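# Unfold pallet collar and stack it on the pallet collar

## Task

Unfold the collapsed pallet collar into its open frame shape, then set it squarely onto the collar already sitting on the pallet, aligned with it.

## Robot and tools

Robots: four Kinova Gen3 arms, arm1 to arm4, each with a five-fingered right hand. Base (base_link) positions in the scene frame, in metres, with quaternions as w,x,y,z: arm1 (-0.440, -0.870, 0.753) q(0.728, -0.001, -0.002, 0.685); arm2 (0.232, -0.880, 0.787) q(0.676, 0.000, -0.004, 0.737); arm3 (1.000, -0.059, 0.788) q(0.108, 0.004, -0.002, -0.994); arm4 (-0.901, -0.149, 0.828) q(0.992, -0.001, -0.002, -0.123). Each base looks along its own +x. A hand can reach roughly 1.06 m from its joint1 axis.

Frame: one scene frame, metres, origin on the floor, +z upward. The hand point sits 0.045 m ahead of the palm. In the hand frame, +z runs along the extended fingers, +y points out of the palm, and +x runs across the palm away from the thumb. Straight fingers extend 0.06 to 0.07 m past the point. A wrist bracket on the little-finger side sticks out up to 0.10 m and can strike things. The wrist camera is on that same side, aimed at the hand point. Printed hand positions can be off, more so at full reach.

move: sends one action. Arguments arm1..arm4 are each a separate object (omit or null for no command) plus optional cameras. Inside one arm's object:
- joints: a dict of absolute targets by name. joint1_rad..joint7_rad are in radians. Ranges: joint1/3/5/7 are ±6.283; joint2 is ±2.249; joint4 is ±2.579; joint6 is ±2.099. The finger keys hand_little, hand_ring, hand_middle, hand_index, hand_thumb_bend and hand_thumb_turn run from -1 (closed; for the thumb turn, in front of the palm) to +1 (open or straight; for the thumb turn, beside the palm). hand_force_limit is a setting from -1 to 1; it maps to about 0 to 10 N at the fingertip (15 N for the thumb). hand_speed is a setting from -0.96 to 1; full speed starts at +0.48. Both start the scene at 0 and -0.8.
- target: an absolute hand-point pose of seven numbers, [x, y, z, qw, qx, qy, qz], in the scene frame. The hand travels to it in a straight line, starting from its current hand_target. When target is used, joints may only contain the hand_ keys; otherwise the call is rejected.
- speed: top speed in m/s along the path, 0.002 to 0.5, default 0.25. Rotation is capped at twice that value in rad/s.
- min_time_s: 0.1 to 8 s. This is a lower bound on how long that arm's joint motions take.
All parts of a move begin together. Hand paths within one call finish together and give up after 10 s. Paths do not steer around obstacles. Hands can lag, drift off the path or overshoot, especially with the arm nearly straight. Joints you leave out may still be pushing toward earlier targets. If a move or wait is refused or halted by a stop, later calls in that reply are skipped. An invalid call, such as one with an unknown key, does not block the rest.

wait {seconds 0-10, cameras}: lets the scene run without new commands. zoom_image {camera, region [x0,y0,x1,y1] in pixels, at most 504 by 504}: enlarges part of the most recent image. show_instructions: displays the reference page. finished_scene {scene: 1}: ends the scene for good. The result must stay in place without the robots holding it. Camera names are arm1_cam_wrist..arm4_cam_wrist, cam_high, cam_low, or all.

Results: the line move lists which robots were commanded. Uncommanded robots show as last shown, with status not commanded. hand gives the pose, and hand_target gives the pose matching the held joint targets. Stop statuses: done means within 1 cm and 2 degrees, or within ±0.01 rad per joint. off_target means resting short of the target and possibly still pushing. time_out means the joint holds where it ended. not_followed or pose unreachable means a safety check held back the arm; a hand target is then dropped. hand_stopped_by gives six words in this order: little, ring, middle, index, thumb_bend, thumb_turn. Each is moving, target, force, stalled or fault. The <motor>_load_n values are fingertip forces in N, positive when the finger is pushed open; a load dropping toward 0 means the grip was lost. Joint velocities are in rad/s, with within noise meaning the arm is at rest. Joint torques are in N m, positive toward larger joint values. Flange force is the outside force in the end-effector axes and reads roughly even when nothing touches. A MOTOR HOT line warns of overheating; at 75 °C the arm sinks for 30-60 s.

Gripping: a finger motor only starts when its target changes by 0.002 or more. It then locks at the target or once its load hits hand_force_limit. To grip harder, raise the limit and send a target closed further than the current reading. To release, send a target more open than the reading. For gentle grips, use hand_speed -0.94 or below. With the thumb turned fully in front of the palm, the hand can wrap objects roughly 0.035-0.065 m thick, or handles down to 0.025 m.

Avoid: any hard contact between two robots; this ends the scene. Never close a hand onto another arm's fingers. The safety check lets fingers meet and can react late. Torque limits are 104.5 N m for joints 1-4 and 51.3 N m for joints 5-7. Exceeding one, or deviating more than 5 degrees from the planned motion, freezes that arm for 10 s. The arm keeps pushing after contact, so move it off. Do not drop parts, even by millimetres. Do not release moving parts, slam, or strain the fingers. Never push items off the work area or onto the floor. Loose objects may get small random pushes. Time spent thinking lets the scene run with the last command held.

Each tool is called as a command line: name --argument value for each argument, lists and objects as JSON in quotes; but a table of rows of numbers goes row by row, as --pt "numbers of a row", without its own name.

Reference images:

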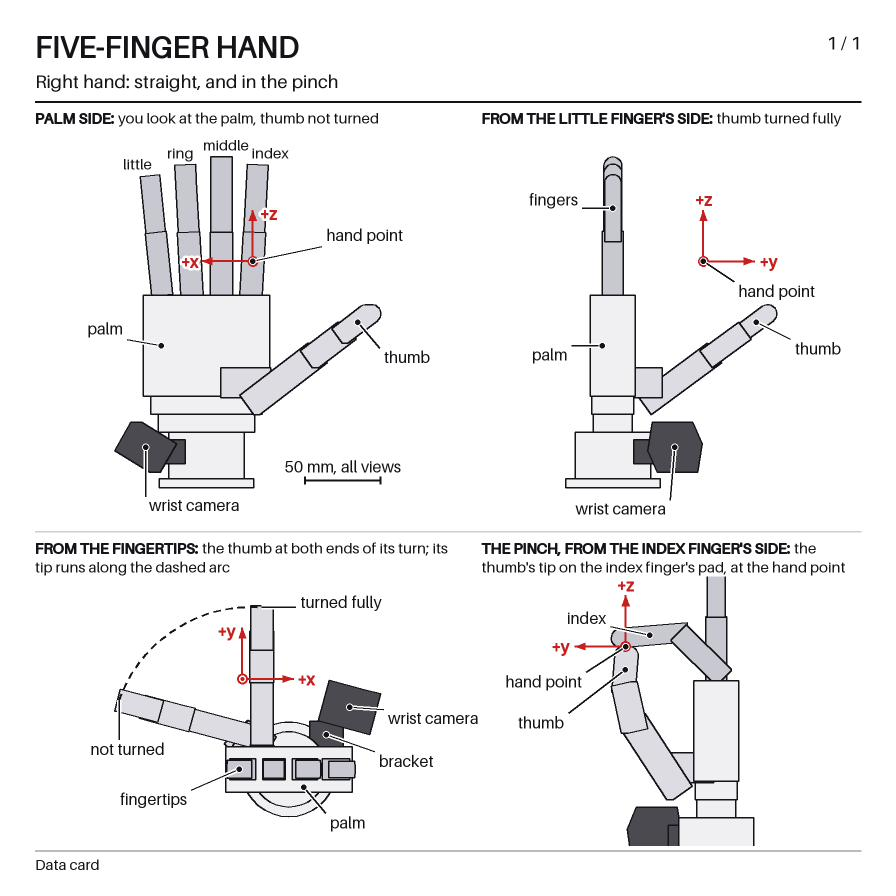

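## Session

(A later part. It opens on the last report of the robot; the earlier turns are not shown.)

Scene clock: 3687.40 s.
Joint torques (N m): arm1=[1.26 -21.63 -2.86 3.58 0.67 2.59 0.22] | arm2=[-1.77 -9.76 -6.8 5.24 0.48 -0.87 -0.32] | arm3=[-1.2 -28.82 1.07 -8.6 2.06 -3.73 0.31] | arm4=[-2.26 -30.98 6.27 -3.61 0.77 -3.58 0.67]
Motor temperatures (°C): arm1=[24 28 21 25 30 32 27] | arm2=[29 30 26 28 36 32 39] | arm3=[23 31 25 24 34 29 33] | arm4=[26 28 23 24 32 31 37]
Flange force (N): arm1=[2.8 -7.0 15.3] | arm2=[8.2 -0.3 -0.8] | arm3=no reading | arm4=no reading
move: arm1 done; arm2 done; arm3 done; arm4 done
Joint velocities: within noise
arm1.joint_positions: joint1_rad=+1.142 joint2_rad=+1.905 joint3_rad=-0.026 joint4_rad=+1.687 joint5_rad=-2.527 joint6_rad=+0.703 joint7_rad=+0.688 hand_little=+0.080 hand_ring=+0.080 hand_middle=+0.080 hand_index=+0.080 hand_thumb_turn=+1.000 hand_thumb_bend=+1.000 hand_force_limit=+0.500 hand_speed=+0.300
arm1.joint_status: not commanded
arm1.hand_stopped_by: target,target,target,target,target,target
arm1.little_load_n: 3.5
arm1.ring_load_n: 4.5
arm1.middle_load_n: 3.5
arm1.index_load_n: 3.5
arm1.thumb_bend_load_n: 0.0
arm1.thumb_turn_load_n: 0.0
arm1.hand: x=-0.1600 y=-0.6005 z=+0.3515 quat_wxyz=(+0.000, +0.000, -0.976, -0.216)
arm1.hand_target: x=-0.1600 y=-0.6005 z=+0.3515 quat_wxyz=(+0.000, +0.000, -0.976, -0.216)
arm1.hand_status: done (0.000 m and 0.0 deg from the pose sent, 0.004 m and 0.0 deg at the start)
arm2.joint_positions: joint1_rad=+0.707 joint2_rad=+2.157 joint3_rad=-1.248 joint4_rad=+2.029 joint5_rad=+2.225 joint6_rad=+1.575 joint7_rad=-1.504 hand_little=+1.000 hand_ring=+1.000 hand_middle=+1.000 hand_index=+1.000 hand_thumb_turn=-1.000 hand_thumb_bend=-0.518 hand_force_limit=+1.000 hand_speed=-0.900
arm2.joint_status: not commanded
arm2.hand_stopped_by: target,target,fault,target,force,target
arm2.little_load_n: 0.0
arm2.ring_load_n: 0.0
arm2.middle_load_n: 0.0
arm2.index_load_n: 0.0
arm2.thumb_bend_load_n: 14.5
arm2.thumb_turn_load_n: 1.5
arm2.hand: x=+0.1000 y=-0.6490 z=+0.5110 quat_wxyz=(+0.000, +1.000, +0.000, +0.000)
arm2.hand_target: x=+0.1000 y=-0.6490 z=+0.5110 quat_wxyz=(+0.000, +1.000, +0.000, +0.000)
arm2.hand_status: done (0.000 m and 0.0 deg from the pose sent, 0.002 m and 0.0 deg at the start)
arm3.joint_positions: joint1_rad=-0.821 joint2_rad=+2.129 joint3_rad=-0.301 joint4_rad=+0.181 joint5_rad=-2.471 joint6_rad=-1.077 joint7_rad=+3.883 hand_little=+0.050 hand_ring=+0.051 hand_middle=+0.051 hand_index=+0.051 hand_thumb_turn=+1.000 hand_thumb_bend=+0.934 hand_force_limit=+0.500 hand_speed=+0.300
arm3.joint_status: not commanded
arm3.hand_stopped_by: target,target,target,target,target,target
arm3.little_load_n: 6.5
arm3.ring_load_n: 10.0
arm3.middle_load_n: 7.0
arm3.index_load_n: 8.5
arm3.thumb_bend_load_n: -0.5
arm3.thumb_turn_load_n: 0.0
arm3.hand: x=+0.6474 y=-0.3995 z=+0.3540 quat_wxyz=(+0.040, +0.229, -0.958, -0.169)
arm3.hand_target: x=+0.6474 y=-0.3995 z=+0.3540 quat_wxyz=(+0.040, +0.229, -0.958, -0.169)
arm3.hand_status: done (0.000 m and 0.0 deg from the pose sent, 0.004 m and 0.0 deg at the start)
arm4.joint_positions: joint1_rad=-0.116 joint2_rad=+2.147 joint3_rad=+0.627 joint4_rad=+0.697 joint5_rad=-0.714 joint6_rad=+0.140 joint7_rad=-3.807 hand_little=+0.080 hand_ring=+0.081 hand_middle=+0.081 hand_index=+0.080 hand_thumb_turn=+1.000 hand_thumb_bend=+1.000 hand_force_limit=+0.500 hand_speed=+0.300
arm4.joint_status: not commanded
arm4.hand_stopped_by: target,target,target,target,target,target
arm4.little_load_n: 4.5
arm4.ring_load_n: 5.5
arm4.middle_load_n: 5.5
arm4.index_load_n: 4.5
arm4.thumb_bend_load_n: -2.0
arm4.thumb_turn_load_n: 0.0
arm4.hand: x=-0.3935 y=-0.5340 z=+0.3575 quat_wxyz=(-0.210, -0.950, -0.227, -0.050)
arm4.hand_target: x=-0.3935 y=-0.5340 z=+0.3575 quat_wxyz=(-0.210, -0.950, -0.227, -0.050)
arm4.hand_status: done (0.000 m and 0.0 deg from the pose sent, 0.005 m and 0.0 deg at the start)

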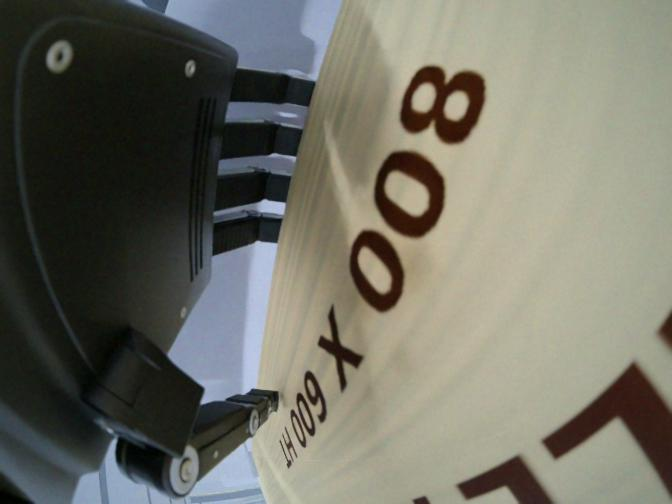

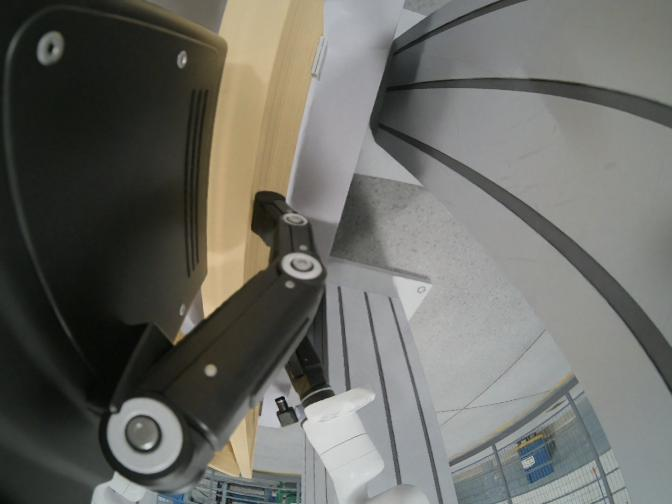

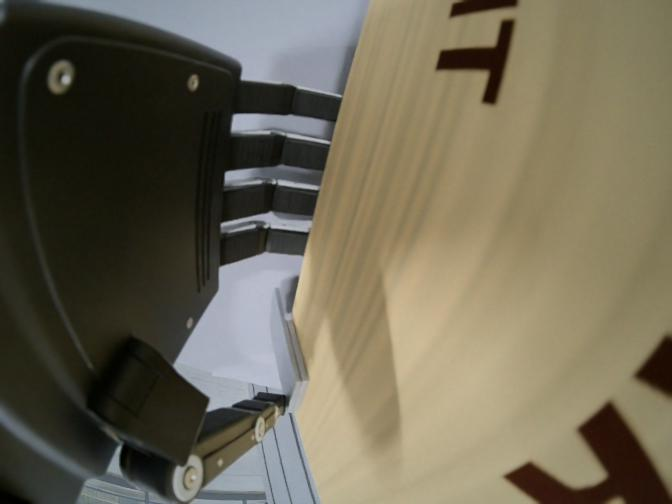

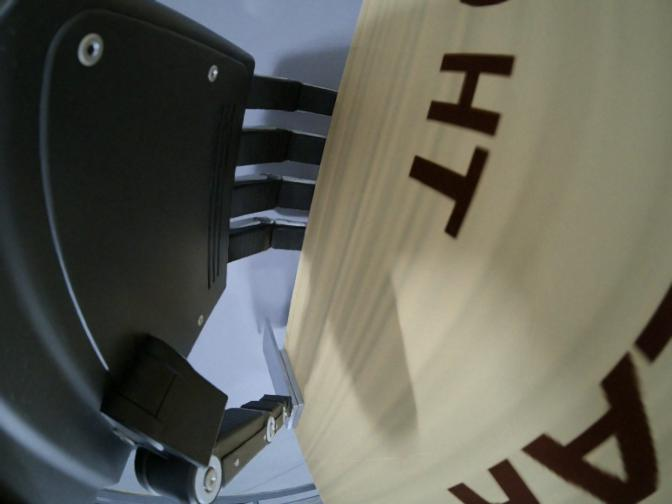

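move --arm1 '{"target":[-0.16,-0.6005,0.3555,0,0,0.9763,0.2164],"speed":0.02}' --arm2 '{"target":[0.10,-0.649,0.517,0,1,0,0],"speed":0.02}' --arm3 '{"target":[0.6474,-0.3995,0.360,-0.0404,-0.2291,0.9578,0.1688],"speed":0.02}' --arm4 '{"target":[-0.3935,-0.534,0.365,0.2105,0.9495,0.2271,0.0503],"speed":0.02}' --cameras '["cam_high"]'

Scene clock: 3697.93 s.
Joint torques (N m): arm1=[0.15 -16.68 -2.54 2.71 0.2 0.83 0.3] | arm2=[-1.31 -11.37 -7.58 6.39 0.2 -0.26 -0.24] | arm3=[-2.03 -29.42 0.41 -8.19 1.6 -3.88 0.34] | arm4=[-0.1 -35.48 10.02 -2.65 1.12 -4.75 0.78]
Motor temperatures (°C): arm1=[24 29 21 25 30 32 27] | arm2=[29 29 26 28 36 32 39] | arm3=[23 32 25 24 34 29 33] | arm4=[26 29 23 24 32 31 37]
Flange force (N): arm1=[1.5 -3.7 0.6] | arm2=[6.0 -1.3 6.4] | arm3=no reading | arm4=no reading
move: arm1 done; arm2 done; arm3 done; arm4 done
Joint velocities: within noise
arm1.joint_positions: joint1_rad=+1.141 joint2_rad=+1.896 joint3_rad=-0.025 joint4_rad=+1.700 joint5_rad=-2.530 joint6_rad=+0.708 joint7_rad=+0.691 hand_little=+0.080 hand_ring=+0.080 hand_middle=+0.080 hand_index=+0.080 hand_thumb_turn=+1.000 hand_thumb_bend=+1.000 hand_force_limit=+0.500 hand_speed=+0.300
arm1.joint_status: not commanded
arm1.hand_stopped_by: target,target,target,target,target,target
arm1.little_load_n: 0.0
arm1.ring_load_n: 0.0
arm1.middle_load_n: 0.0
arm1.index_load_n: 0.0
arm1.thumb_bend_load_n: 0.0
arm1.thumb_turn_load_n: 0.0
arm1.hand: x=-0.1600 y=-0.6005 z=+0.3555 quat_wxyz=(+0.000, +0.000, -0.976, -0.216)
arm1.hand_target: x=-0.1600 y=-0.6005 z=+0.3555 quat_wxyz=(+0.000, +0.000, -0.976, -0.216)
arm1.hand_status: done (0.000 m and 0.0 deg from the pose sent, 0.004 m and 0.0 deg at the start)
arm2.joint_positions: joint1_rad=+0.704 joint2_rad=+2.150 joint3_rad=-1.259 joint4_rad=+2.041 joint5_rad=+2.213 joint6_rad=+1.585 joint7_rad=-1.511 hand_little=+1.000 hand_ring=+1.000 hand_middle=+1.000 hand_index=+1.000 hand_thumb_turn=-1.000 hand_thumb_bend=-0.518 hand_force_limit=+1.000 hand_speed=-0.900
arm2.joint_status: not commanded
arm2.hand_stopped_by: target,target,fault,target,force,target
arm2.little_load_n: 0.0
arm2.ring_load_n: 0.0
arm2.middle_load_n: 0.0
arm2.index_load_n: 0.0
arm2.thumb_bend_load_n: 14.0
arm2.thumb_turn_load_n: 1.5
arm2.hand: x=+0.1000 y=-0.6490 z=+0.5170 quat_wxyz=(+0.000, +1.000, +0.000, +0.000)
arm2.hand_target: x=+0.1000 y=-0.6490 z=+0.5170 quat_wxyz=(+0.000, +1.000, +0.000, +0.000)
arm2.hand_status: done (0.000 m and 0.0 deg from the pose sent, 0.006 m and 0.0 deg at the start)
arm3.joint_positions: joint1_rad=-0.809 joint2_rad=+2.088 joint3_rad=-0.291 joint4_rad=+0.267 joint5_rad=-2.459 joint6_rad=-1.045 joint7_rad=+3.851 hand_little=+0.051 hand_ring=+0.051 hand_middle=+0.051 hand_index=+0.051 hand_thumb_turn=+1.000 hand_thumb_bend=+0.934 hand_force_limit=+0.500 hand_speed=+0.300
arm3.joint_status: not commanded
arm3.hand_stopped_by: target,target,target,target,target,target
arm3.little_load_n: 7.0
arm3.ring_load_n: 10.0
arm3.middle_load_n: 7.5
arm3.index_load_n: 9.0
arm3.thumb_bend_load_n: -0.5
arm3.thumb_turn_load_n: 0.0
arm3.hand: x=+0.6474 y=-0.3995 z=+0.3600 quat_wxyz=(+0.040, +0.229, -0.958, -0.169)
arm3.hand_target: x=+0.6474 y=-0.3995 z=+0.3600 quat_wxyz=(+0.040, +0.229, -0.958, -0.169)
arm3.hand_status: done (0.000 m and 0.0 deg from the pose sent, 0.006 m and 0.0 deg at the start)
arm4.joint_positions: joint1_rad=-0.115 joint2_rad=+2.118 joint3_rad=+0.592 joint4_rad=+0.739 joint5_rad=-0.705 joint6_rad=+0.119 joint7_rad=-3.778 hand_little=+0.081 hand_ring=+0.081 hand_middle=+0.081 hand_index=+0.081 hand_thumb_turn=+1.000 hand_thumb_bend=+0.999 hand_force_limit=+0.500 hand_speed=+0.300
arm4.joint_status: not commanded
arm4.hand_stopped_by: target,target,target,target,target,target
arm4.little_load_n: 6.5
arm4.ring_load_n: 7.5
arm4.middle_load_n: 8.0
arm4.index_load_n: 7.0
arm4.thumb_bend_load_n: -3.5
arm4.thumb_turn_load_n: 0.0
arm4.hand: x=-0.3935 y=-0.5340 z=+0.3650 quat_wxyz=(-0.210, -0.950, -0.227, -0.050)
arm4.hand_target: x=-0.3935 y=-0.5340 z=+0.3650 quat_wxyz=(-0.211, -0.950, -0.227, -0.050)
arm4.hand_status: done (0.000 m and 0.0 deg from the pose sent, 0.008 m and 0.0 deg at the start)

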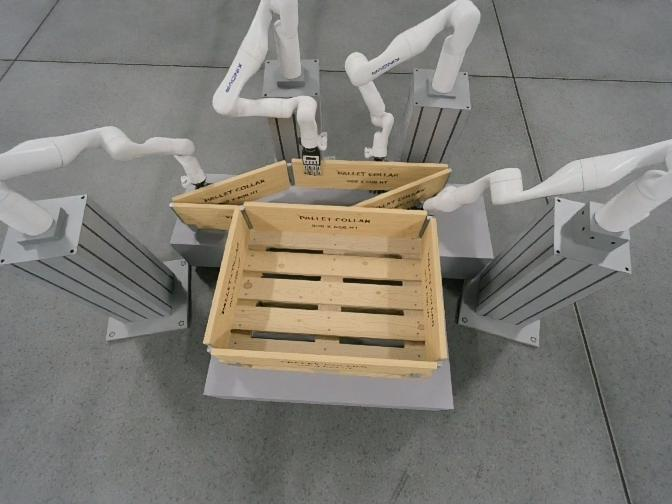

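move --arm1 '{"target":[-0.16,-0.6005,0.3795,0,0,0.9763,0.2164],"speed":0.03}' --arm2 '{"target":[0.10,-0.649,0.537,0,1,0,0],"speed":0.03}' --arm3 '{"target":[0.6474,-0.3995,0.380,-0.0404,-0.2291,0.9578,0.1688],"speed":0.03}' --arm4 '{"target":[-0.3935,-0.534,0.385,0.2105,0.9495,0.2271,0.0503],"speed":0.03}' --cameras '["arm1_cam_wrist","arm2_cam_wrist","arm3_cam_wrist","arm4_cam_wrist"]'

Scene clock: 3714.23 s.
Joint torques (N m): arm1=[-0.54 -21.04 -5.54 6.95 2.48 2.79 0.53] | arm2=[-1.41 -8.84 -4.76 3.9 0.1 -0.52 -0.39] | arm3=[-1.89 -29.44 -0.23 -6.32 0.94 -4.94 0.1] | arm4=[-1.74 -32.29 7.21 -4.5 0.67 -4.27 0.71]
Motor temperatures (°C): arm1=[24 29 21 25 30 32 27] | arm2=[29 29 26 28 36 32 39] | arm3=[23 32 25 24 34 29 33] | arm4=[26 29 23 24 32 31 37]
Flange force (N): arm1=[-3.1 -11.4 21.1] | arm2=[6.3 -2.1 -6.7] | arm3=no reading | arm4=[5.6 -5.3 27.0]
move: arm1 done; arm2 done; arm3 done; arm4 done
Joint velocities: within noise
arm1.joint_positions: joint1_rad=+1.137 joint2_rad=+1.844 joint3_rad=-0.022 joint4_rad=+1.774 joint5_rad=-2.544 joint6_rad=+0.729 joint7_rad=+0.703 hand_little=+0.080 hand_ring=+0.081 hand_middle=+0.081 hand_index=+0.081 hand_thumb_turn=+1.000 hand_thumb_bend=+1.000 hand_force_limit=+0.500 hand_speed=+0.300
arm1.joint_status: not commanded
arm1.hand_stopped_by: target,target,target,target,target,target
arm1.little_load_n: 4.5
arm1.ring_load_n: 6.5
arm1.middle_load_n: 5.0
arm1.index_load_n: 5.5
arm1.thumb_bend_load_n: 0.0
arm1.thumb_turn_load_n: 0.0
arm1.hand: x=-0.1600 y=-0.6005 z=+0.3795 quat_wxyz=(+0.000, +0.000, -0.976, -0.216)
arm1.hand_target: x=-0.1600 y=-0.6005 z=+0.3795 quat_wxyz=(+0.000, +0.000, -0.976, -0.216)
arm1.hand_status: done (0.000 m and 0.0 deg from the pose sent, 0.024 m and 0.0 deg at the start)
arm2.joint_positions: joint1_rad=+0.693 joint2_rad=+2.124 joint3_rad=-1.296 joint4_rad=+2.080 joint5_rad=+2.174 joint6_rad=+1.621 joint7_rad=-1.535 hand_little=+1.000 hand_ring=+1.000 hand_middle=+1.000 hand_index=+1.000 hand_thumb_turn=-1.000 hand_thumb_bend=-0.518 hand_force_limit=+1.000 hand_speed=-0.900
arm2.joint_status: not commanded
arm2.hand_stopped_by: target,target,fault,target,force,target
arm2.little_load_n: 0.0
arm2.ring_load_n: 0.0
arm2.middle_load_n: 0.0
arm2.index_load_n: 0.0
arm2.thumb_bend_load_n: 13.5
arm2.thumb_turn_load_n: 1.0
arm2.hand: x=+0.1000 y=-0.6490 z=+0.5370 quat_wxyz=(+0.000, +1.000, +0.000, +0.000)
arm2.hand_target: x=+0.1000 y=-0.6490 z=+0.5370 quat_wxyz=(+0.000, +1.000, +0.000, +0.000)
arm2.hand_status: done (0.000 m and 0.0 deg from the pose sent, 0.020 m and 0.0 deg at the start)
arm3.joint_positions: joint1_rad=-0.788 joint2_rad=+1.991 joint3_rad=-0.271 joint4_rad=+0.446 joint5_rad=-2.438 joint6_rad=-0.985 joint7_rad=+3.785 hand_little=+0.051 hand_ring=+0.051 hand_middle=+0.051 hand_index=+0.051 hand_thumb_turn=+1.000 hand_thumb_bend=+0.934 hand_force_limit=+0.500 hand_speed=+0.300
arm3.joint_status: not commanded
arm3.hand_stopped_by: target,target,target,target,target,target
arm3.little_load_n: 7.0
arm3.ring_load_n: 11.0
arm3.middle_load_n: 8.5
arm3.index_load_n: 10.0
arm3.thumb_bend_load_n: 0.0
arm3.thumb_turn_load_n: 0.0
arm3.hand: x=+0.6474 y=-0.3995 z=+0.3800 quat_wxyz=(+0.040, +0.229, -0.958, -0.169)
arm3.hand_target: x=+0.6474 y=-0.3995 z=+0.3800 quat_wxyz=(+0.040, +0.229, -0.958, -0.169)
arm3.hand_status: done (0.000 m and 0.0 deg from the pose sent, 0.020 m and 0.0 deg at the start)
arm4.joint_positions: joint1_rad=-0.110 joint2_rad=+2.046 joint3_rad=+0.515 joint4_rad=+0.839 joint5_rad=-0.678 joint6_rad=+0.070 joint7_rad=-3.720 hand_little=+0.081 hand_ring=+0.081 hand_middle=+0.081 hand_index=+0.081 hand_thumb_turn=+1.000 hand_thumb_bend=+0.999 hand_force_limit=+0.500 hand_speed=+0.300
arm4.joint_status: not commanded
arm4.hand_stopped_by: target,target,target,target,target,target
arm4.little_load_n: 5.5
arm4.ring_load_n: 6.0
arm4.middle_load_n: 5.5
arm4.index_load_n: 4.5
arm4.thumb_bend_load_n: -1.0
arm4.thumb_turn_load_n: 0.0
arm4.hand: x=-0.3935 y=-0.5340 z=+0.3850 quat_wxyz=(-0.210, -0.950, -0.227, -0.050)
arm4.hand_target: x=-0.3935 y=-0.5340 z=+0.3850 quat_wxyz=(-0.210, -0.950, -0.227, -0.050)
arm4.hand_status: done (0.000 m and 0.0 deg from the pose sent, 0.020 m and 0.0 deg at the start)

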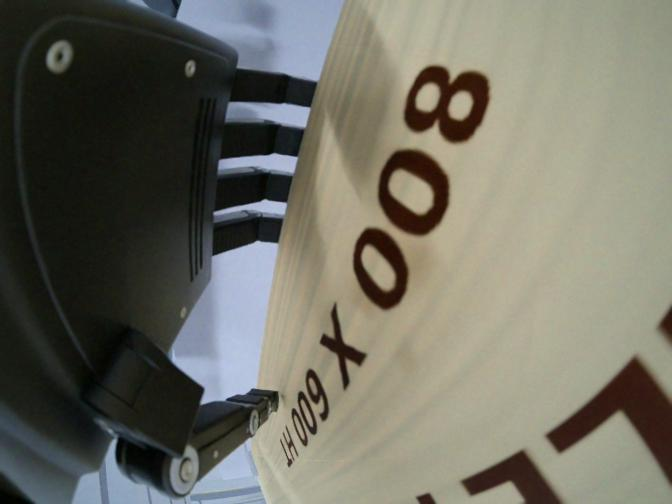

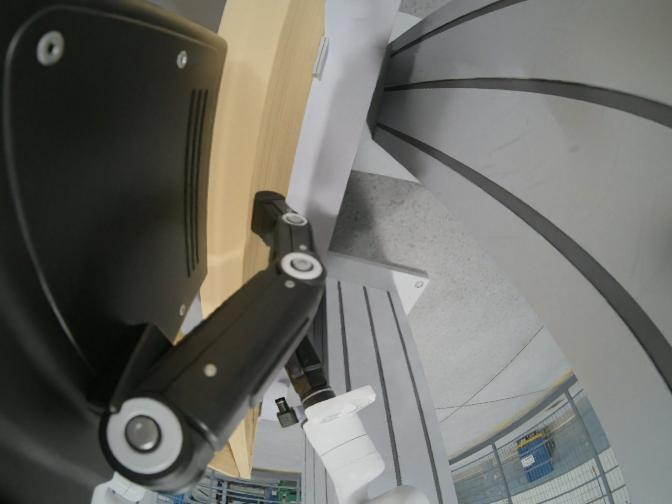

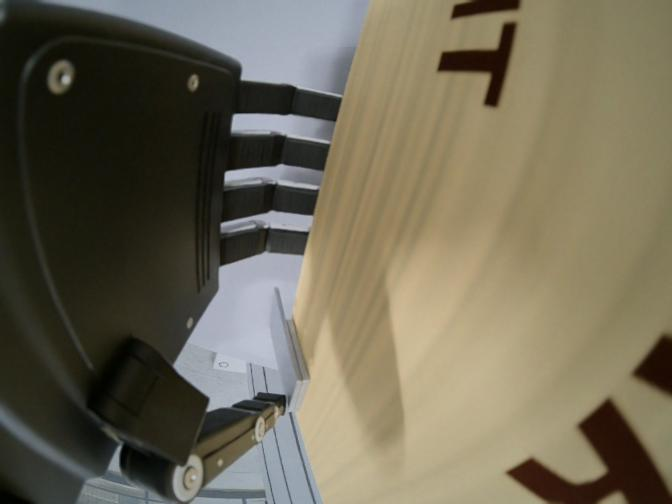

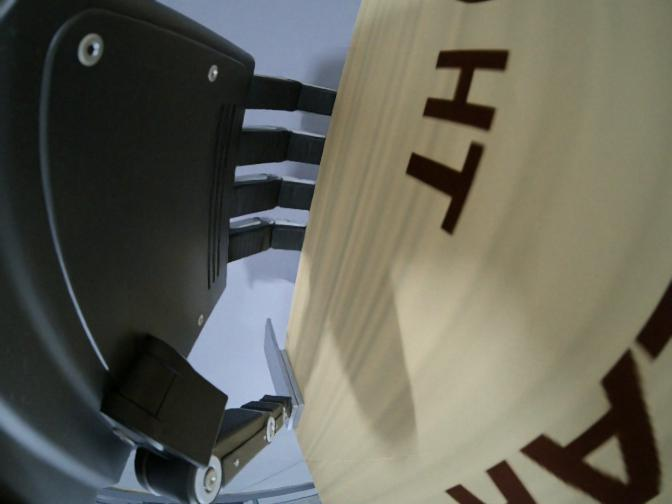

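move --arm1 '{"target":[-0.16,-0.6005,0.4070,0,0,0.9763,0.2164],"speed":0.04}' --arm2 '{"target":[0.10,-0.649,0.5675,0,1,0,0],"speed":0.04}' --arm3 '{"target":[0.6474,-0.3995,0.410,-0.0404,-0.2291,0.9578,0.1688],"speed":0.04}' --arm4 '{"target":[-0.3935,-0.534,0.4155,0.2105,0.9495,0.2271,0.0503],"speed":0.04}' --cameras '["cam_high"]'

Scene clock: 3721.43 s.
Joint torques (N m): arm1=[0.12 -16.93 -2.51 3 0.26 0.8 0.3] | arm2=[-1.18 -12.09 -7.66 5.66 0.01 -0.11 -0.3] | arm3=[-1.54 -29.86 -0.29 -6.18 0.98 -4.19 0.18] | arm4=[-0.12 -36.02 10.25 -3.62 0.56 -5.02 0.72]
Motor temperatures (°C): arm1=[24 29 21 25 30 32 27] | arm2=[29 29 26 28 36 32 39] | arm3=[23 32 25 24 34 29 33] | arm4=[26 29 23 24 32 31 37]
Flange force (N): arm1=[1.9 -3.9 0.6] | arm2=[5.3 -2.5 7.5] | arm3=[-9.5 5.8 11.8] | arm4=[7.5 -9.0 34.1]
move: arm1 done; arm2 done; arm3 done; arm4 done
Joint velocities: within noise
arm1.joint_positions: joint1_rad=+1.133 joint2_rad=+1.785 joint3_rad=-0.019 joint4_rad=+1.855 joint5_rad=-2.556 joint6_rad=+0.750 joint7_rad=+0.715 hand_little=+0.080 hand_ring=+0.080 hand_middle=+0.080 hand_index=+0.080 hand_thumb_turn=+1.000 hand_thumb_bend=+1.000 hand_force_limit=+0.500 hand_speed=+0.300
arm1.joint_status: not commanded
arm1.hand_stopped_by: target,target,target,target,target,target
arm1.little_load_n: 0.0
arm1.ring_load_n: 0.0
arm1.middle_load_n: 0.0
arm1.index_load_n: 0.0
arm1.thumb_bend_load_n: 0.0
arm1.thumb_turn_load_n: -0.5
arm1.hand: x=-0.1600 y=-0.6005 z=+0.4070 quat_wxyz=(+0.000, +0.000, -0.976, -0.216)
arm1.hand_target: x=-0.1600 y=-0.6005 z=+0.4070 quat_wxyz=(+0.000, +0.000, -0.976, -0.216)
arm1.hand_status: done (0.000 m and 0.0 deg from the pose sent, 0.028 m and 0.0 deg at the start)
arm2.joint_positions: joint1_rad=+0.674 joint2_rad=+2.082 joint3_rad=-1.357 joint4_rad=+2.133 joint5_rad=+2.106 joint6_rad=+1.671 joint7_rad=-1.574 hand_little=+1.000 hand_ring=+1.000 hand_middle=+1.000 hand_index=+1.000 hand_thumb_turn=-1.000 hand_thumb_bend=-0.518 hand_force_limit=+1.000 hand_speed=-0.900
arm2.joint_status: not commanded
arm2.hand_stopped_by: target,target,fault,target,force,target
arm2.little_load_n: 0.0
arm2.ring_load_n: 0.0
arm2.middle_load_n: 0.0
arm2.index_load_n: 0.0
arm2.thumb_bend_load_n: 13.5
arm2.thumb_turn_load_n: 1.0
arm2.hand: x=+0.1000 y=-0.6490 z=+0.5675 quat_wxyz=(+0.000, +1.000, +0.000, +0.000)
arm2.hand_target: x=+0.1000 y=-0.6490 z=+0.5675 quat_wxyz=(+0.000, +1.000, +0.000, +0.000)
arm2.hand_status: done (0.000 m and 0.0 deg from the pose sent, 0.031 m and 0.0 deg at the start)
arm3.joint_positions: joint1_rad=-0.772 joint2_rad=+1.884 joint3_rad=-0.253 joint4_rad=+0.621 joint5_rad=-2.421 joint6_rad=-0.937 joint7_rad=+3.726 hand_little=+0.051 hand_ring=+0.051 hand_middle=+0.051 hand_index=+0.051 hand_thumb_turn=+1.000 hand_thumb_bend=+0.934 hand_force_limit=+0.500 hand_speed=+0.300
arm3.joint_status: not commanded
arm3.hand_stopped_by: target,target,target,target,target,target
arm3.little_load_n: 6.0
arm3.ring_load_n: 10.0
arm3.middle_load_n: 7.5
arm3.index_load_n: 9.0
arm3.thumb_bend_load_n: 0.0
arm3.thumb_turn_load_n: 0.0
arm3.hand: x=+0.6474 y=-0.3995 z=+0.4100 quat_wxyz=(+0.040, +0.229, -0.958, -0.169)
arm3.hand_target: x=+0.6474 y=-0.3995 z=+0.4100 quat_wxyz=(+0.040, +0.229, -0.958, -0.169)
arm3.hand_status: done (0.000 m and 0.0 deg from the pose sent, 0.030 m and 0.0 deg at the start)
arm4.joint_positions: joint1_rad=-0.098 joint2_rad=+1.946 joint3_rad=+0.434 joint4_rad=+0.969 joint5_rad=-0.637 joint6_rad=+0.013 joint7_rad=-3.664 hand_little=+0.081 hand_ring=+0.081 hand_middle=+0.081 hand_index=+0.081 hand_thumb_turn=+1.000 hand_thumb_bend=+0.999 hand_force_limit=+0.500 hand_speed=+0.300
arm4.joint_status: not commanded
arm4.hand_stopped_by: target,target,target,target,target,target
arm4.little_load_n: 7.0
arm4.ring_load_n: 7.5
arm4.middle_load_n: 7.5
arm4.index_load_n: 6.0
arm4.thumb_bend_load_n: -3.0
arm4.thumb_turn_load_n: 0.0
arm4.hand: x=-0.3935 y=-0.5340 z=+0.4155 quat_wxyz=(-0.210, -0.950, -0.227, -0.050)
arm4.hand_target: x=-0.3935 y=-0.5340 z=+0.4155 quat_wxyz=(-0.211, -0.950, -0.227, -0.050)
arm4.hand_status: done (0.000 m and 0.0 deg from the pose sent, 0.030 m and 0.0 deg at the start)

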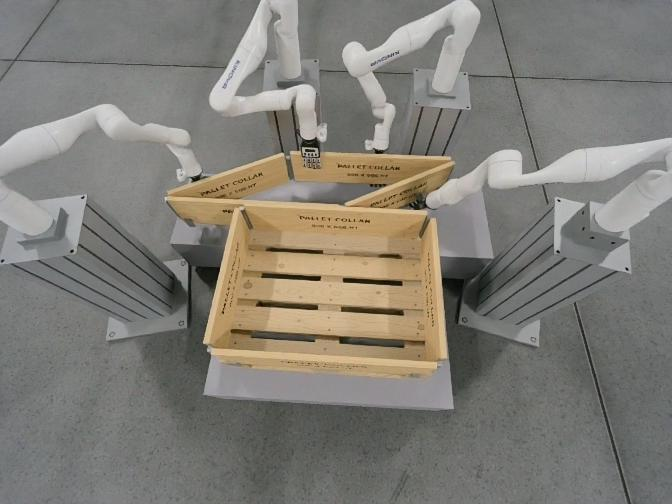

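move --arm1 '{"target":[-0.16,-0.6005,0.4680,0,0,0.9763,0.2164],"speed":0.05}' --arm2 '{"target":[0.10,-0.649,0.6275,0,1,0,0],"speed":0.05}' --arm3 '{"target":[0.6474,-0.3995,0.470,-0.0404,-0.2291,0.9578,0.1688],"speed":0.05}' --arm4 '{"target":[-0.3935,-0.534,0.4755,0.2105,0.9495,0.2271,0.0503],"speed":0.05}'

Scene clock: 3727.60 s.
Joint torques (N m): arm1=[0.25 -18.21 -2.76 3.83 0.48 1.21 0.28] | arm2=[-1.76 -11.89 -7.59 3.64 0.34 -0.7 -0.19] | arm3=[-1.34 -31.3 -0.29 -5.97 1.06 -4.25 0.23] | arm4=[-1.53 -38.16 9.58 -6.03 0.6 -5.76 0.92]
Motor temperatures (°C): arm1=[24 29 21 25 30 32 27] | arm2=[29 29 26 28 36 32 39] | arm3=[23 32 25 24 34 29 33] | arm4=[26 29 23 24 32 31 37]
Flange force (N): arm1=[1.6 -5.3 5.0] | arm2=[7.1 -1.9 3.4] | arm3=[-7.6 2.5 15.3] | arm4=[3.4 -9.6 30.1]
move: arm1 done; arm2 done; arm3 done; arm4 done
Joint velocities: within noise
arm1.joint_positions: joint1_rad=+1.127 joint2_rad=+1.649 joint3_rad=-0.015 joint4_rad=+2.021 joint5_rad=-2.573 joint6_rad=+0.779 joint7_rad=+0.730 hand_little=+0.080 hand_ring=+0.080 hand_middle=+0.080 hand_index=+0.080 hand_thumb_turn=+1.000 hand_thumb_bend=+1.000 hand_force_limit=+0.500 hand_speed=+0.300
arm1.joint_status: not commanded
arm1.hand_stopped_by: target,target,target,target,target,target
arm1.little_load_n: 0.5
arm1.ring_load_n: 1.5
arm1.middle_load_n: 0.5
arm1.index_load_n: 1.5
arm1.thumb_bend_load_n: 0.0
arm1.thumb_turn_load_n: 0.0
arm1.hand: x=-0.1600 y=-0.6005 z=+0.4680 quat_wxyz=(+0.000, +0.000, -0.976, -0.216)
arm1.hand_target: x=-0.1600 y=-0.6005 z=+0.4680 quat_wxyz=(+0.000, +0.000, -0.976, -0.216)
arm1.hand_status: done (0.000 m and 0.0 deg from the pose sent, 0.061 m and 0.0 deg at the start)
arm2.joint_positions: joint1_rad=+0.632 joint2_rad=+1.990 joint3_rad=-1.491 joint4_rad=+2.218 joint5_rad=+1.950 joint6_rad=+1.755 joint7_rad=-1.655 hand_little=+1.000 hand_ring=+1.000 hand_middle=+1.000 hand_index=+1.000 hand_thumb_turn=-1.000 hand_thumb_bend=-0.518 hand_force_limit=+1.000 hand_speed=-0.900
arm2.joint_status: not commanded
arm2.hand_stopped_by: target,target,fault,target,force,target
arm2.little_load_n: 0.0
arm2.ring_load_n: 0.0
arm2.middle_load_n: 0.0
arm2.index_load_n: 0.0
arm2.thumb_bend_load_n: 13.0
arm2.thumb_turn_load_n: 1.0
arm2.hand: x=+0.1000 y=-0.6490 z=+0.6275 quat_wxyz=(+0.000, +1.000, +0.000, +0.000)
arm2.hand_target: x=+0.1000 y=-0.6490 z=+0.6275 quat_wxyz=(+0.000, +1.000, +0.000, +0.000)
arm2.hand_status: done (0.000 m and 0.0 deg from the pose sent, 0.060 m and 0.0 deg at the start)
arm3.joint_positions: joint1_rad=-0.756 joint2_rad=+1.713 joint3_rad=-0.238 joint4_rad=+0.856 joint5_rad=-2.408 joint6_rad=-0.896 joint7_rad=+3.661 hand_little=+0.051 hand_ring=+0.051 hand_middle=+0.051 hand_index=+0.051 hand_thumb_turn=+1.000 hand_thumb_bend=+0.934 hand_force_limit=+0.500 hand_speed=+0.300
arm3.joint_status: not commanded
arm3.hand_stopped_by: target,target,target,target,target,target
arm3.little_load_n: 6.0
arm3.ring_load_n: 10.0
arm3.middle_load_n: 8.0
arm3.index_load_n: 9.5
arm3.thumb_bend_load_n: 0.0
arm3.thumb_turn_load_n: 0.0
arm3.hand: x=+0.6473 y=-0.3995 z=+0.4700 quat_wxyz=(+0.040, +0.229, -0.958, -0.169)
arm3.hand_target: x=+0.6474 y=-0.3995 z=+0.4700 quat_wxyz=(+0.040, +0.229, -0.958, -0.169)
arm3.hand_status: done (0.000 m and 0.0 deg from the pose sent, 0.060 m and 0.0 deg at the start)
arm4.joint_positions: joint1_rad=-0.077 joint2_rad=+1.776 joint3_rad=+0.348 joint4_rad=+1.176 joint5_rad=-0.575 joint6_rad=-0.057 joint7_rad=-3.609 hand_little=+0.081 hand_ring=+0.081 hand_middle=+0.081 hand_index=+0.081 hand_thumb_turn=+1.000 hand_thumb_bend=+0.999 hand_force_limit=+0.500 hand_speed=+0.300
arm4.joint_status: not commanded
arm4.hand_stopped_by: target,target,target,target,target,target
arm4.little_load_n: 7.0
arm4.ring_load_n: 7.0
arm4.middle_load_n: 7.0
arm4.index_load_n: 6.0
arm4.thumb_bend_load_n: -2.0
arm4.thumb_turn_load_n: 0.0
arm4.hand: x=-0.3935 y=-0.5340 z=+0.4755 quat_wxyz=(-0.210, -0.950, -0.227, -0.050)
arm4.hand_target: x=-0.3935 y=-0.5340 z=+0.4755 quat_wxyz=(-0.211, -0.950, -0.227, -0.050)
arm4.hand_status: done (0.000 m and 0.0 deg from the pose sent, 0.060 m and 0.0 deg at the start)
pictures: none

move --arm1 '{"target":[-0.16,-0.6005,0.5480,0,0,0.9763,0.2164],"speed":0.06}' --arm2 '{"target":[0.10,-0.649,0.7075,0,1,0,0],"speed":0.06}' --arm3 '{"target":[0.6474,-0.3995,0.550,-0.0404,-0.2291,0.9578,0.1688],"speed":0.06}' --arm4 '{"target":[-0.3935,-0.534,0.5555,0.2105,0.9495,0.2271,0.0503],"speed":0.06}'

Scene clock: 3735.30 s.
Joint torques (N m): arm1=[-0.27 -18.22 -3.68 4.03 0.96 1.4 0.32] | arm2=[-1.84 -12.62 -7.45 1.27 0.48 -0.71 -0.29] | arm3=[-0.69 -32.61 0.25 -6.79 1.73 -4.05 0.42] | arm4=[-2.82 -40.45 9.17 -8.95 0.89 -6.78 1.17]
Motor temperatures (°C): arm1=[24 29 21 25 30 32 27] | arm2=[29 29 26 28 36 32 39] | arm3=[23 33 25 24 34 29 33] | arm4=[26 30 24 24 32 31 37]
Flange force (N): arm1=[1.4 -6.8 5.8] | arm2=[6.9 -2.6 1.7] | arm3=[-8.7 0.1 17.1] | arm4=[-0.9 -11.5 27.2]
move: arm1 done; arm2 done; arm3 done; arm4 done
Joint velocities: within noise
arm1.joint_positions: joint1_rad=+1.127 joint2_rad=+1.456 joint3_rad=-0.016 joint4_rad=+2.207 joint5_rad=-2.572 joint6_rad=+0.774 joint7_rad=+0.724 hand_little=+0.080 hand_ring=+0.080 hand_middle=+0.080 hand_index=+0.080 hand_thumb_turn=+1.000 hand_thumb_bend=+1.000 hand_force_limit=+0.500 hand_speed=+0.300
arm1.joint_status: not commanded
arm1.hand_stopped_by: target,target,target,target,target,target
arm1.little_load_n: 1.0
arm1.ring_load_n: 2.0
arm1.middle_load_n: 0.5
arm1.index_load_n: 1.5
arm1.thumb_bend_load_n: 0.0
arm1.thumb_turn_load_n: 0.0
arm1.hand: x=-0.1600 y=-0.6005 z=+0.5480 quat_wxyz=(+0.000, +0.000, -0.976, -0.216)
arm1.hand_target: x=-0.1600 y=-0.6005 z=+0.5480 quat_wxyz=(+0.000, +0.000, -0.976, -0.216)
arm1.hand_status: done (0.000 m and 0.0 deg from the pose sent, 0.080 m and 0.0 deg at the start)
arm2.joint_positions: joint1_rad=+0.577 joint2_rad=+1.842 joint3_rad=-1.684 joint4_rad=+2.284 joint5_rad=+1.702 joint6_rad=+1.826 joint7_rad=-1.762 hand_little=+1.000 hand_ring=+1.000 hand_middle=+1.000 hand_index=+1.000 hand_thumb_turn=-1.000 hand_thumb_bend=-0.518 hand_force_limit=+1.000 hand_speed=-0.900
arm2.joint_status: not commanded
arm2.hand_stopped_by: target,target,fault,target,force,target
arm2.little_load_n: 0.0
arm2.ring_load_n: 0.0
arm2.middle_load_n: 0.0
arm2.index_load_n: 0.0
arm2.thumb_bend_load_n: 13.0
arm2.thumb_turn_load_n: 1.0
arm2.hand: x=+0.1000 y=-0.6490 z=+0.7075 quat_wxyz=(+0.000, +1.000, +0.000, +0.000)
arm2.hand_target: x=+0.1000 y=-0.6490 z=+0.7075 quat_wxyz=(+0.000, +1.000, +0.000, +0.000)
arm2.hand_status: done (0.000 m and 0.0 deg from the pose sent, 0.080 m and 0.0 deg at the start)
arm3.joint_positions: joint1_rad=-0.741 joint2_rad=+1.519 joint3_rad=-0.240 joint4_rad=+1.063 joint5_rad=-2.411 joint6_rad=-0.899 joint7_rad=+3.628 hand_little=+0.051 hand_ring=+0.051 hand_middle=+0.051 hand_index=+0.051 hand_thumb_turn=+1.000 hand_thumb_bend=+0.934 hand_force_limit=+0.500 hand_speed=+0.300
arm3.joint_status: not commanded
arm3.hand_stopped_by: target,target,target,target,target,target
arm3.little_load_n: 6.0
arm3.ring_load_n: 10.0
arm3.middle_load_n: 8.0
arm3.index_load_n: 10.0
arm3.thumb_bend_load_n: 0.0
arm3.thumb_turn_load_n: 0.0
arm3.hand: x=+0.6474 y=-0.3995 z=+0.5500 quat_wxyz=(+0.040, +0.229, -0.958, -0.169)
arm3.hand_target: x=+0.6474 y=-0.3995 z=+0.5500 quat_wxyz=(+0.040, +0.229, -0.958, -0.169)
arm3.hand_status: done (0.000 m and 0.0 deg from the pose sent, 0.080 m and 0.0 deg at the start)
arm4.joint_positions: joint1_rad=-0.067 joint2_rad=+1.577 joint3_rad=+0.309 joint4_rad=+1.385 joint5_rad=-0.526 joint6_rad=-0.086 joint7_rad=-3.575 hand_little=+0.081 hand_ring=+0.081 hand_middle=+0.081 hand_index=+0.081 hand_thumb_turn=+1.000 hand_thumb_bend=+0.999 hand_force_limit=+0.500 hand_speed=+0.300
arm4.joint_status: not commanded
arm4.hand_stopped_by: target,target,target,target,target,target
arm4.little_load_n: 6.5
arm4.ring_load_n: 7.0
arm4.middle_load_n: 7.0
arm4.index_load_n: 5.5
arm4.thumb_bend_load_n: -2.5
arm4.thumb_turn_load_n: 0.0
arm4.hand: x=-0.3935 y=-0.5340 z=+0.5555 quat_wxyz=(-0.210, -0.950, -0.227, -0.050)
arm4.hand_target: x=-0.3935 y=-0.5340 z=+0.5555 quat_wxyz=(-0.211, -0.950, -0.227, -0.050)
arm4.hand_status: done (0.000 m and 0.0 deg from the pose sent, 0.080 m and 0.0 deg at the start)
pictures: none

Very stable. Continue.

move --arm1 '{"target":[-0.16,-0.6005,0.6280,0,0,0.9763,0.2164],"speed":0.06}' --arm2 '{"target":[0.10,-0.649,0.7875,0,1,0,0],"speed":0.06}' --arm3 '{"target":[0.6474,-0.3995,0.630,-0.0404,-0.2291,0.9578,0.1688],"speed":0.06}' --arm4 '{"target":[-0.3935,-0.534,0.6355,0.2105,0.9495,0.2271,0.0503],"speed":0.06}' --cameras '["cam_high","cam_low"]'

Scene clock: 3741.07 s.
Joint torques (N m): arm1=[-0.43 -17.91 -3.87 3.37 0.89 1.55 0.39] | arm2=[-1.69 -13.19 -7.11 -1.32 0.85 -0.48 -0.15] | arm3=[0.32 -34.28 1.2 -8.89 3.07 -3.74 0.66] | arm4=[-4.11 -42.03 8.49 -12.16 1.22 -7.75 1.41]
Motor temperatures (°C): arm1=[24 29 21 25 30 32 27] | arm2=[29 29 26 28 36 32 39] | arm3=[23 33 25 24 34 29 33] | arm4=[26 30 24 24 32 31 37]
Flange force (N): arm1=[1.9 -7.5 7.0] | arm2=[6.0 -0.2 -1.0] | arm3=[-12.2 -1.9 18.8] | arm4=[-4.1 -13.4 26.2]
move: arm1 done; arm2 done; arm3 done; arm4 done
Joint velocities: within noise
arm1.joint_positions: joint1_rad=+1.139 joint2_rad=+1.233 joint3_rad=-0.033 joint4_rad=+2.353 joint5_rad=-2.542 joint6_rad=+0.701 joint7_rad=+0.678 hand_little=+0.080 hand_ring=+0.080 hand_middle=+0.080 hand_index=+0.080 hand_thumb_turn=+1.000 hand_thumb_bend=+1.000 hand_force_limit=+0.500 hand_speed=+0.300
arm1.joint_status: not commanded
arm1.hand_stopped_by: target,target,target,target,target,target
arm1.little_load_n: 1.0
arm1.ring_load_n: 1.5
arm1.middle_load_n: 1.0
arm1.index_load_n: 1.5
arm1.thumb_bend_load_n: 0.0
arm1.thumb_turn_load_n: 0.0
arm1.hand: x=-0.1600 y=-0.6005 z=+0.6280 quat_wxyz=(+0.000, +0.000, -0.976, -0.216)
arm1.hand_target: x=-0.1600 y=-0.6005 z=+0.6280 quat_wxyz=(+0.000, +0.000, -0.976, -0.216)
arm1.hand_status: done (0.000 m and 0.0 deg from the pose sent, 0.080 m and 0.0 deg at the start)
arm2.joint_positions: joint1_rad=+0.544 joint2_rad=+1.671 joint3_rad=-1.871 joint4_rad=+2.287 joint5_rad=+1.443 joint6_rad=+1.857 joint7_rad=-1.835 hand_little=+1.000 hand_ring=+1.000 hand_middle=+1.000 hand_index=+1.000 hand_thumb_turn=-1.000 hand_thumb_bend=-0.518 hand_force_limit=+1.000 hand_speed=-0.900
arm2.joint_status: not commanded
arm2.hand_stopped_by: target,target,fault,target,force,target
arm2.little_load_n: 0.0
arm2.ring_load_n: 0.0
arm2.middle_load_n: 0.0
arm2.index_load_n: 0.0
arm2.thumb_bend_load_n: 13.0
arm2.thumb_turn_load_n: 0.5
arm2.hand: x=+0.1000 y=-0.6490 z=+0.7875 quat_wxyz=(+0.000, +1.000, +0.000, +0.000)
arm2.hand_target: x=+0.1000 y=-0.6490 z=+0.7875 quat_wxyz=(+0.000, +1.000, +0.000, +0.000)
arm2.hand_status: done (0.000 m and 0.0 deg from the pose sent, 0.080 m and 0.0 deg at the start)
arm3.joint_positions: joint1_rad=-0.725 joint2_rad=+1.347 joint3_rad=-0.260 joint4_rad=+1.196 joint5_rad=-2.431 joint6_rad=-0.945 joint7_rad=+3.633 hand_little=+0.051 hand_ring=+0.051 hand_middle=+0.051 hand_index=+0.051 hand_thumb_turn=+1.000 hand_thumb_bend=+0.934 hand_force_limit=+0.500 hand_speed=+0.300
arm3.joint_status: not commanded
arm3.hand_stopped_by: target,target,target,target,target,target
arm3.little_load_n: 6.0
arm3.ring_load_n: 10.5
arm3.middle_load_n: 8.0
arm3.index_load_n: 10.5
arm3.thumb_bend_load_n: 0.0
arm3.thumb_turn_load_n: 0.0
arm3.hand: x=+0.6474 y=-0.3995 z=+0.6300 quat_wxyz=(+0.040, +0.229, -0.958, -0.169)
arm3.hand_target: x=+0.6474 y=-0.3995 z=+0.6300 quat_wxyz=(+0.040, +0.229, -0.958, -0.169)
arm3.hand_status: done (0.000 m and 0.0 deg from the pose sent, 0.080 m and 0.0 deg at the start)
arm4.joint_positions: joint1_rad=-0.074 joint2_rad=+1.392 joint3_rad=+0.316 joint4_rad=+1.538 joint5_rad=-0.500 joint6_rad=-0.058 joint7_rad=-3.552 hand_little=+0.081 hand_ring=+0.081 hand_middle=+0.081 hand_index=+0.081 hand_thumb_turn=+1.000 hand_thumb_bend=+0.999 hand_force_limit=+0.500 hand_speed=+0.300
arm4.joint_status: not commanded
arm4.hand_stopped_by: target,target,target,target,target,target
arm4.little_load_n: 7.0
arm4.ring_load_n: 7.0
arm4.middle_load_n: 7.0
arm4.index_load_n: 5.5
arm4.thumb_bend_load_n: -2.5
arm4.thumb_turn_load_n: 0.0
arm4.hand: x=-0.3935 y=-0.5340 z=+0.6355 quat_wxyz=(-0.210, -0.950, -0.227, -0.050)
arm4.hand_target: x=-0.3935 y=-0.5340 z=+0.6355 quat_wxyz=(-0.210, -0.950, -0.227, -0.050)
arm4.hand_status: done (0.000 m and 0.0 deg from the pose sent, 0.080 m and 0.0 deg at the start)

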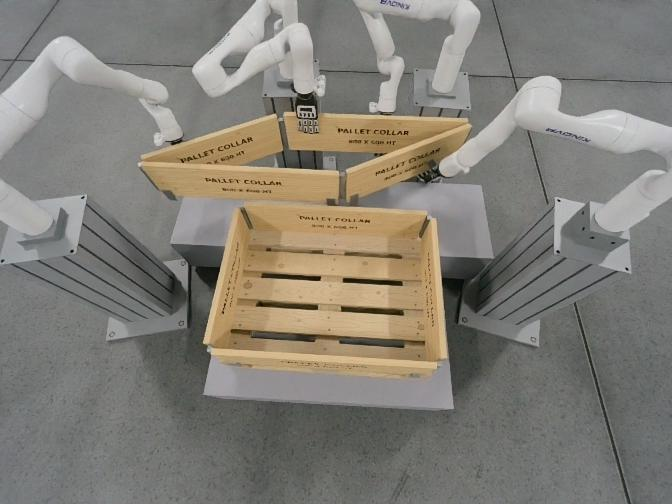

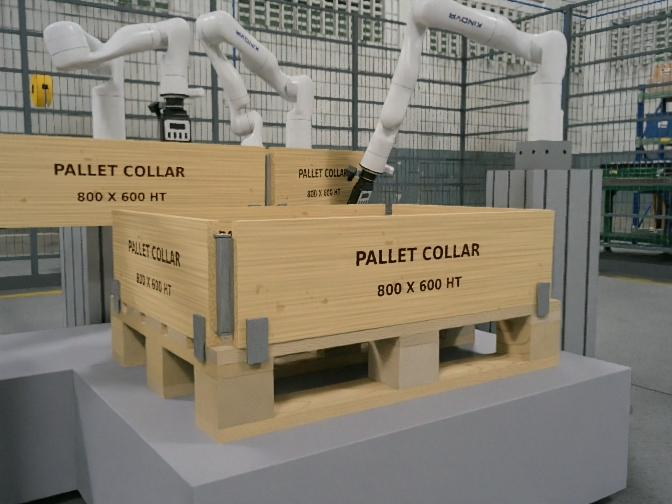

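move --arm1 '{"target":[-0.16,-0.6005,0.7180,0,0,0.9763,0.2164],"speed":0.06}' --arm2 '{"target":[0.10,-0.649,0.8775,0,1,0,0],"speed":0.06}' --arm3 '{"target":[0.6474,-0.3995,0.720,-0.0404,-0.2291,0.9578,0.1688],"speed":0.06}' --arm4 '{"target":[-0.3935,-0.534,0.7255,0.2105,0.9495,0.2271,0.0503],"speed":0.06}' --cameras '["cam_high"]'

zoom_image --camera "cam_high" --region '[110, 80, 310, 200]'

zoom_image --camera "cam_high" --region '[290, 80, 490, 200]'

Scene clock: 3750.20 s.
Joint torques (N m): arm1=[-0.46 -16.47 -3.96 1.47 0.51 1.61 0.35] | arm2=[-1.38 -13.18 -6.44 -3.09 1.16 -0.09 -0.15] | arm3=[0.98 -35.31 1.57 -11.3 4.52 -3.31 0.93] | arm4=[-5.03 -41.87 8.08 -15.47 1.43 -8.43 1.54]
Motor temperatures (°C): arm1=[24 29 21 25 30 32 27] | arm2=[29 29 26 28 36 32 39] | arm3=[23 33 25 24 34 29 33] | arm4=[26 30 24 24 32 31 37]
Flange force (N): arm1=[3.6 -8.0 9.6] | arm2=[4.6 1.8 -3.3] | arm3=[-15.4 -3.4 21.0] | arm4=[-6.5 -14.8 25.4]
move: arm1 done; arm2 done; arm3 done; arm4 done
Joint velocities: within noise
arm1.joint_positions: joint1_rad=+1.199 joint2_rad=+0.932 joint3_rad=-0.116 joint4_rad=+2.450 joint5_rad=-2.447 joint6_rad=+0.500 joint7_rad=+0.541 hand_little=+0.080 hand_ring=+0.080 hand_middle=+0.080 hand_index=+0.080 hand_thumb_turn=+1.000 hand_thumb_bend=+1.000 hand_force_limit=+0.500 hand_speed=+0.300
arm1.joint_status: not commanded
arm1.hand_stopped_by: target,target,target,target,target,target
arm1.little_load_n: 1.0
arm1.ring_load_n: 1.5
arm1.middle_load_n: 0.5
arm1.index_load_n: 1.5
arm1.thumb_bend_load_n: 0.0
arm1.thumb_turn_load_n: 0.0
arm1.hand: x=-0.1600 y=-0.6005 z=+0.7180 quat_wxyz=(+0.000, +0.000, -0.976, -0.216)
arm1.hand_target: x=-0.1600 y=-0.6005 z=+0.7180 quat_wxyz=(+0.000, +0.000, -0.976, -0.216)
arm1.hand_status: done (0.000 m and 0.0 deg from the pose sent, 0.090 m and 0.0 deg at the start)
arm2.joint_positions: joint1_rad=+0.536 joint2_rad=+1.479 joint3_rad=-2.053 joint4_rad=+2.215 joint5_rad=+1.188 joint6_rad=+1.885 joint7_rad=-1.852 hand_little=+1.000 hand_ring=+1.000 hand_middle=+1.000 hand_index=+1.000 hand_thumb_turn=-1.000 hand_thumb_bend=-0.518 hand_force_limit=+1.000 hand_speed=-0.900
arm2.joint_status: not commanded
arm2.hand_stopped_by: target,target,fault,target,force,target
arm2.little_load_n: 0.0
arm2.ring_load_n: 0.0
arm2.middle_load_n: 0.0
arm2.index_load_n: 0.0
arm2.thumb_bend_load_n: 13.0
arm2.thumb_turn_load_n: 1.0
arm2.hand: x=+0.1000 y=-0.6490 z=+0.8775 quat_wxyz=(+0.000, +1.000, +0.000, +0.000)
arm2.hand_target: x=+0.1000 y=-0.6490 z=+0.8775 quat_wxyz=(+0.000, +1.000, +0.000, +0.000)
arm2.hand_status: done (0.000 m and 0.0 deg from the pose sent, 0.090 m and 0.0 deg at the start)
arm3.joint_positions: joint1_rad=-0.706 joint2_rad=+1.171 joint3_rad=-0.294 joint4_rad=+1.278 joint5_rad=-2.471 joint6_rad=-1.039 joint7_rad=+3.670 hand_little=+0.051 hand_ring=+0.051 hand_middle=+0.051 hand_index=+0.051 hand_thumb_turn=+1.000 hand_thumb_bend=+0.934 hand_force_limit=+0.500 hand_speed=+0.300
arm3.joint_status: not commanded
arm3.hand_stopped_by: target,target,target,target,target,target
arm3.little_load_n: 6.0
arm3.ring_load_n: 10.5
arm3.middle_load_n: 8.5
arm3.index_load_n: 11.0
arm3.thumb_bend_load_n: 0.0
arm3.thumb_turn_load_n: 0.0
arm3.hand: x=+0.6474 y=-0.3995 z=+0.7200 quat_wxyz=(+0.040, +0.229, -0.958, -0.169)
arm3.hand_target: x=+0.6474 y=-0.3995 z=+0.7200 quat_wxyz=(+0.040, +0.229, -0.958, -0.169)
arm3.hand_status: done (0.000 m and 0.0 deg from the pose sent, 0.090 m and 0.0 deg at the start)
arm4.joint_positions: joint1_rad=-0.105 joint2_rad=+1.197 joint3_rad=+0.368 joint4_rad=+1.653 joint5_rad=-0.481 joint6_rad=+0.032 joint7_rad=-3.533 hand_little=+0.081 hand_ring=+0.081 hand_middle=+0.081 hand_index=+0.081 hand_thumb_turn=+1.000 hand_thumb_bend=+0.999 hand_force_limit=+0.500 hand_speed=+0.300
arm4.joint_status: not commanded
arm4.hand_stopped_by: target,target,target,target,target,target
arm4.little_load_n: 6.5
arm4.ring_load_n: 6.5
arm4.middle_load_n: 6.5
arm4.index_load_n: 5.5
arm4.thumb_bend_load_n: -2.5
arm4.thumb_turn_load_n: 0.0
arm4.hand: x=-0.3935 y=-0.5340 z=+0.7255 quat_wxyz=(-0.211, -0.950, -0.227, -0.050)
arm4.hand_target: x=-0.3935 y=-0.5340 z=+0.7255 quat_wxyz=(-0.210, -0.950, -0.227, -0.050)
arm4.hand_status: done (0.000 m and 0.0 deg from the pose sent, 0.090 m and 0.0 deg at the start)

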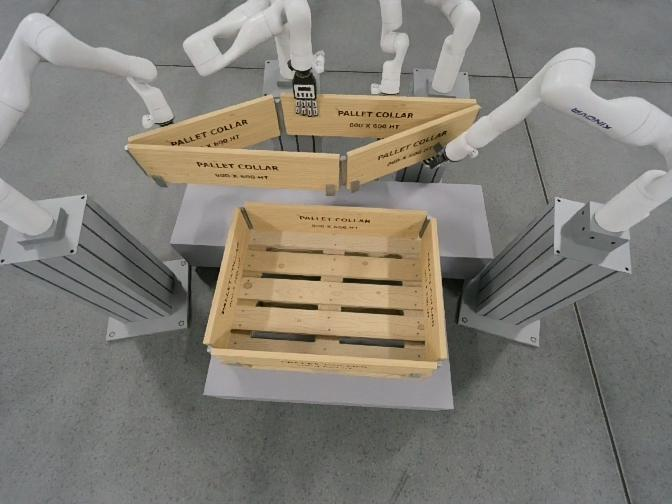

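Scaled by 2.520.

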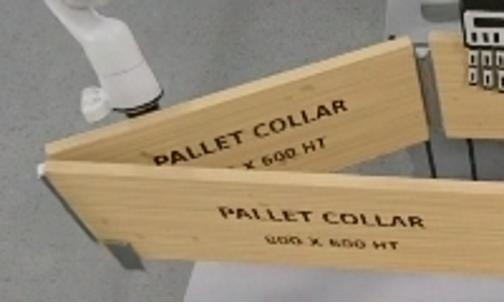

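Scaled by 2.520.

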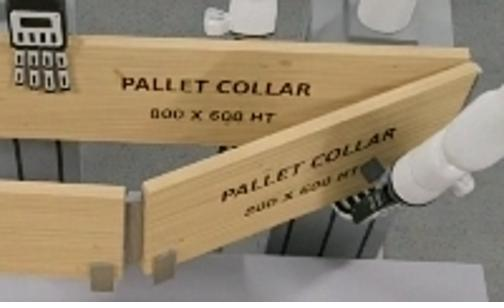

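zoom_image --camera "cam_high" --region '[200, 180, 280, 230]'

zoom_image --camera "cam_high" --region '[390, 190, 470, 240]'

zoom_image --camera "cam_high" --region '[190, 320, 270, 370]'

zoom_image --camera "cam_high" --region '[390, 330, 470, 380]'

Scaled by 6.300.

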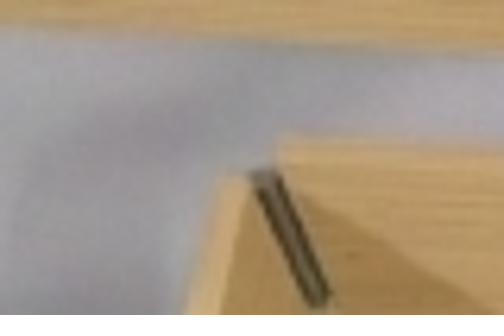

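Scaled by 6.300.

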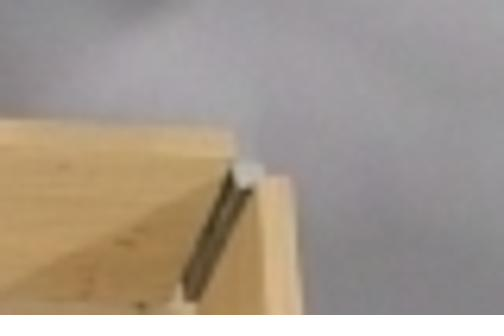

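Scaled by 6.300.

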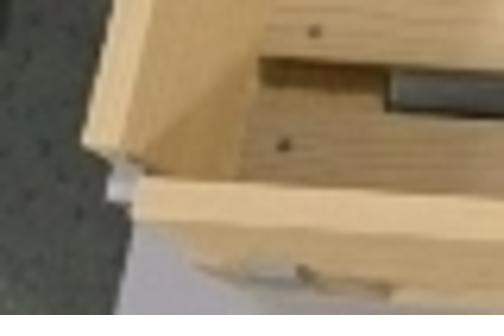

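Scaled by 6.300.

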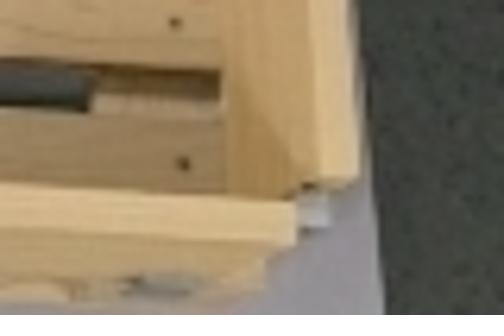

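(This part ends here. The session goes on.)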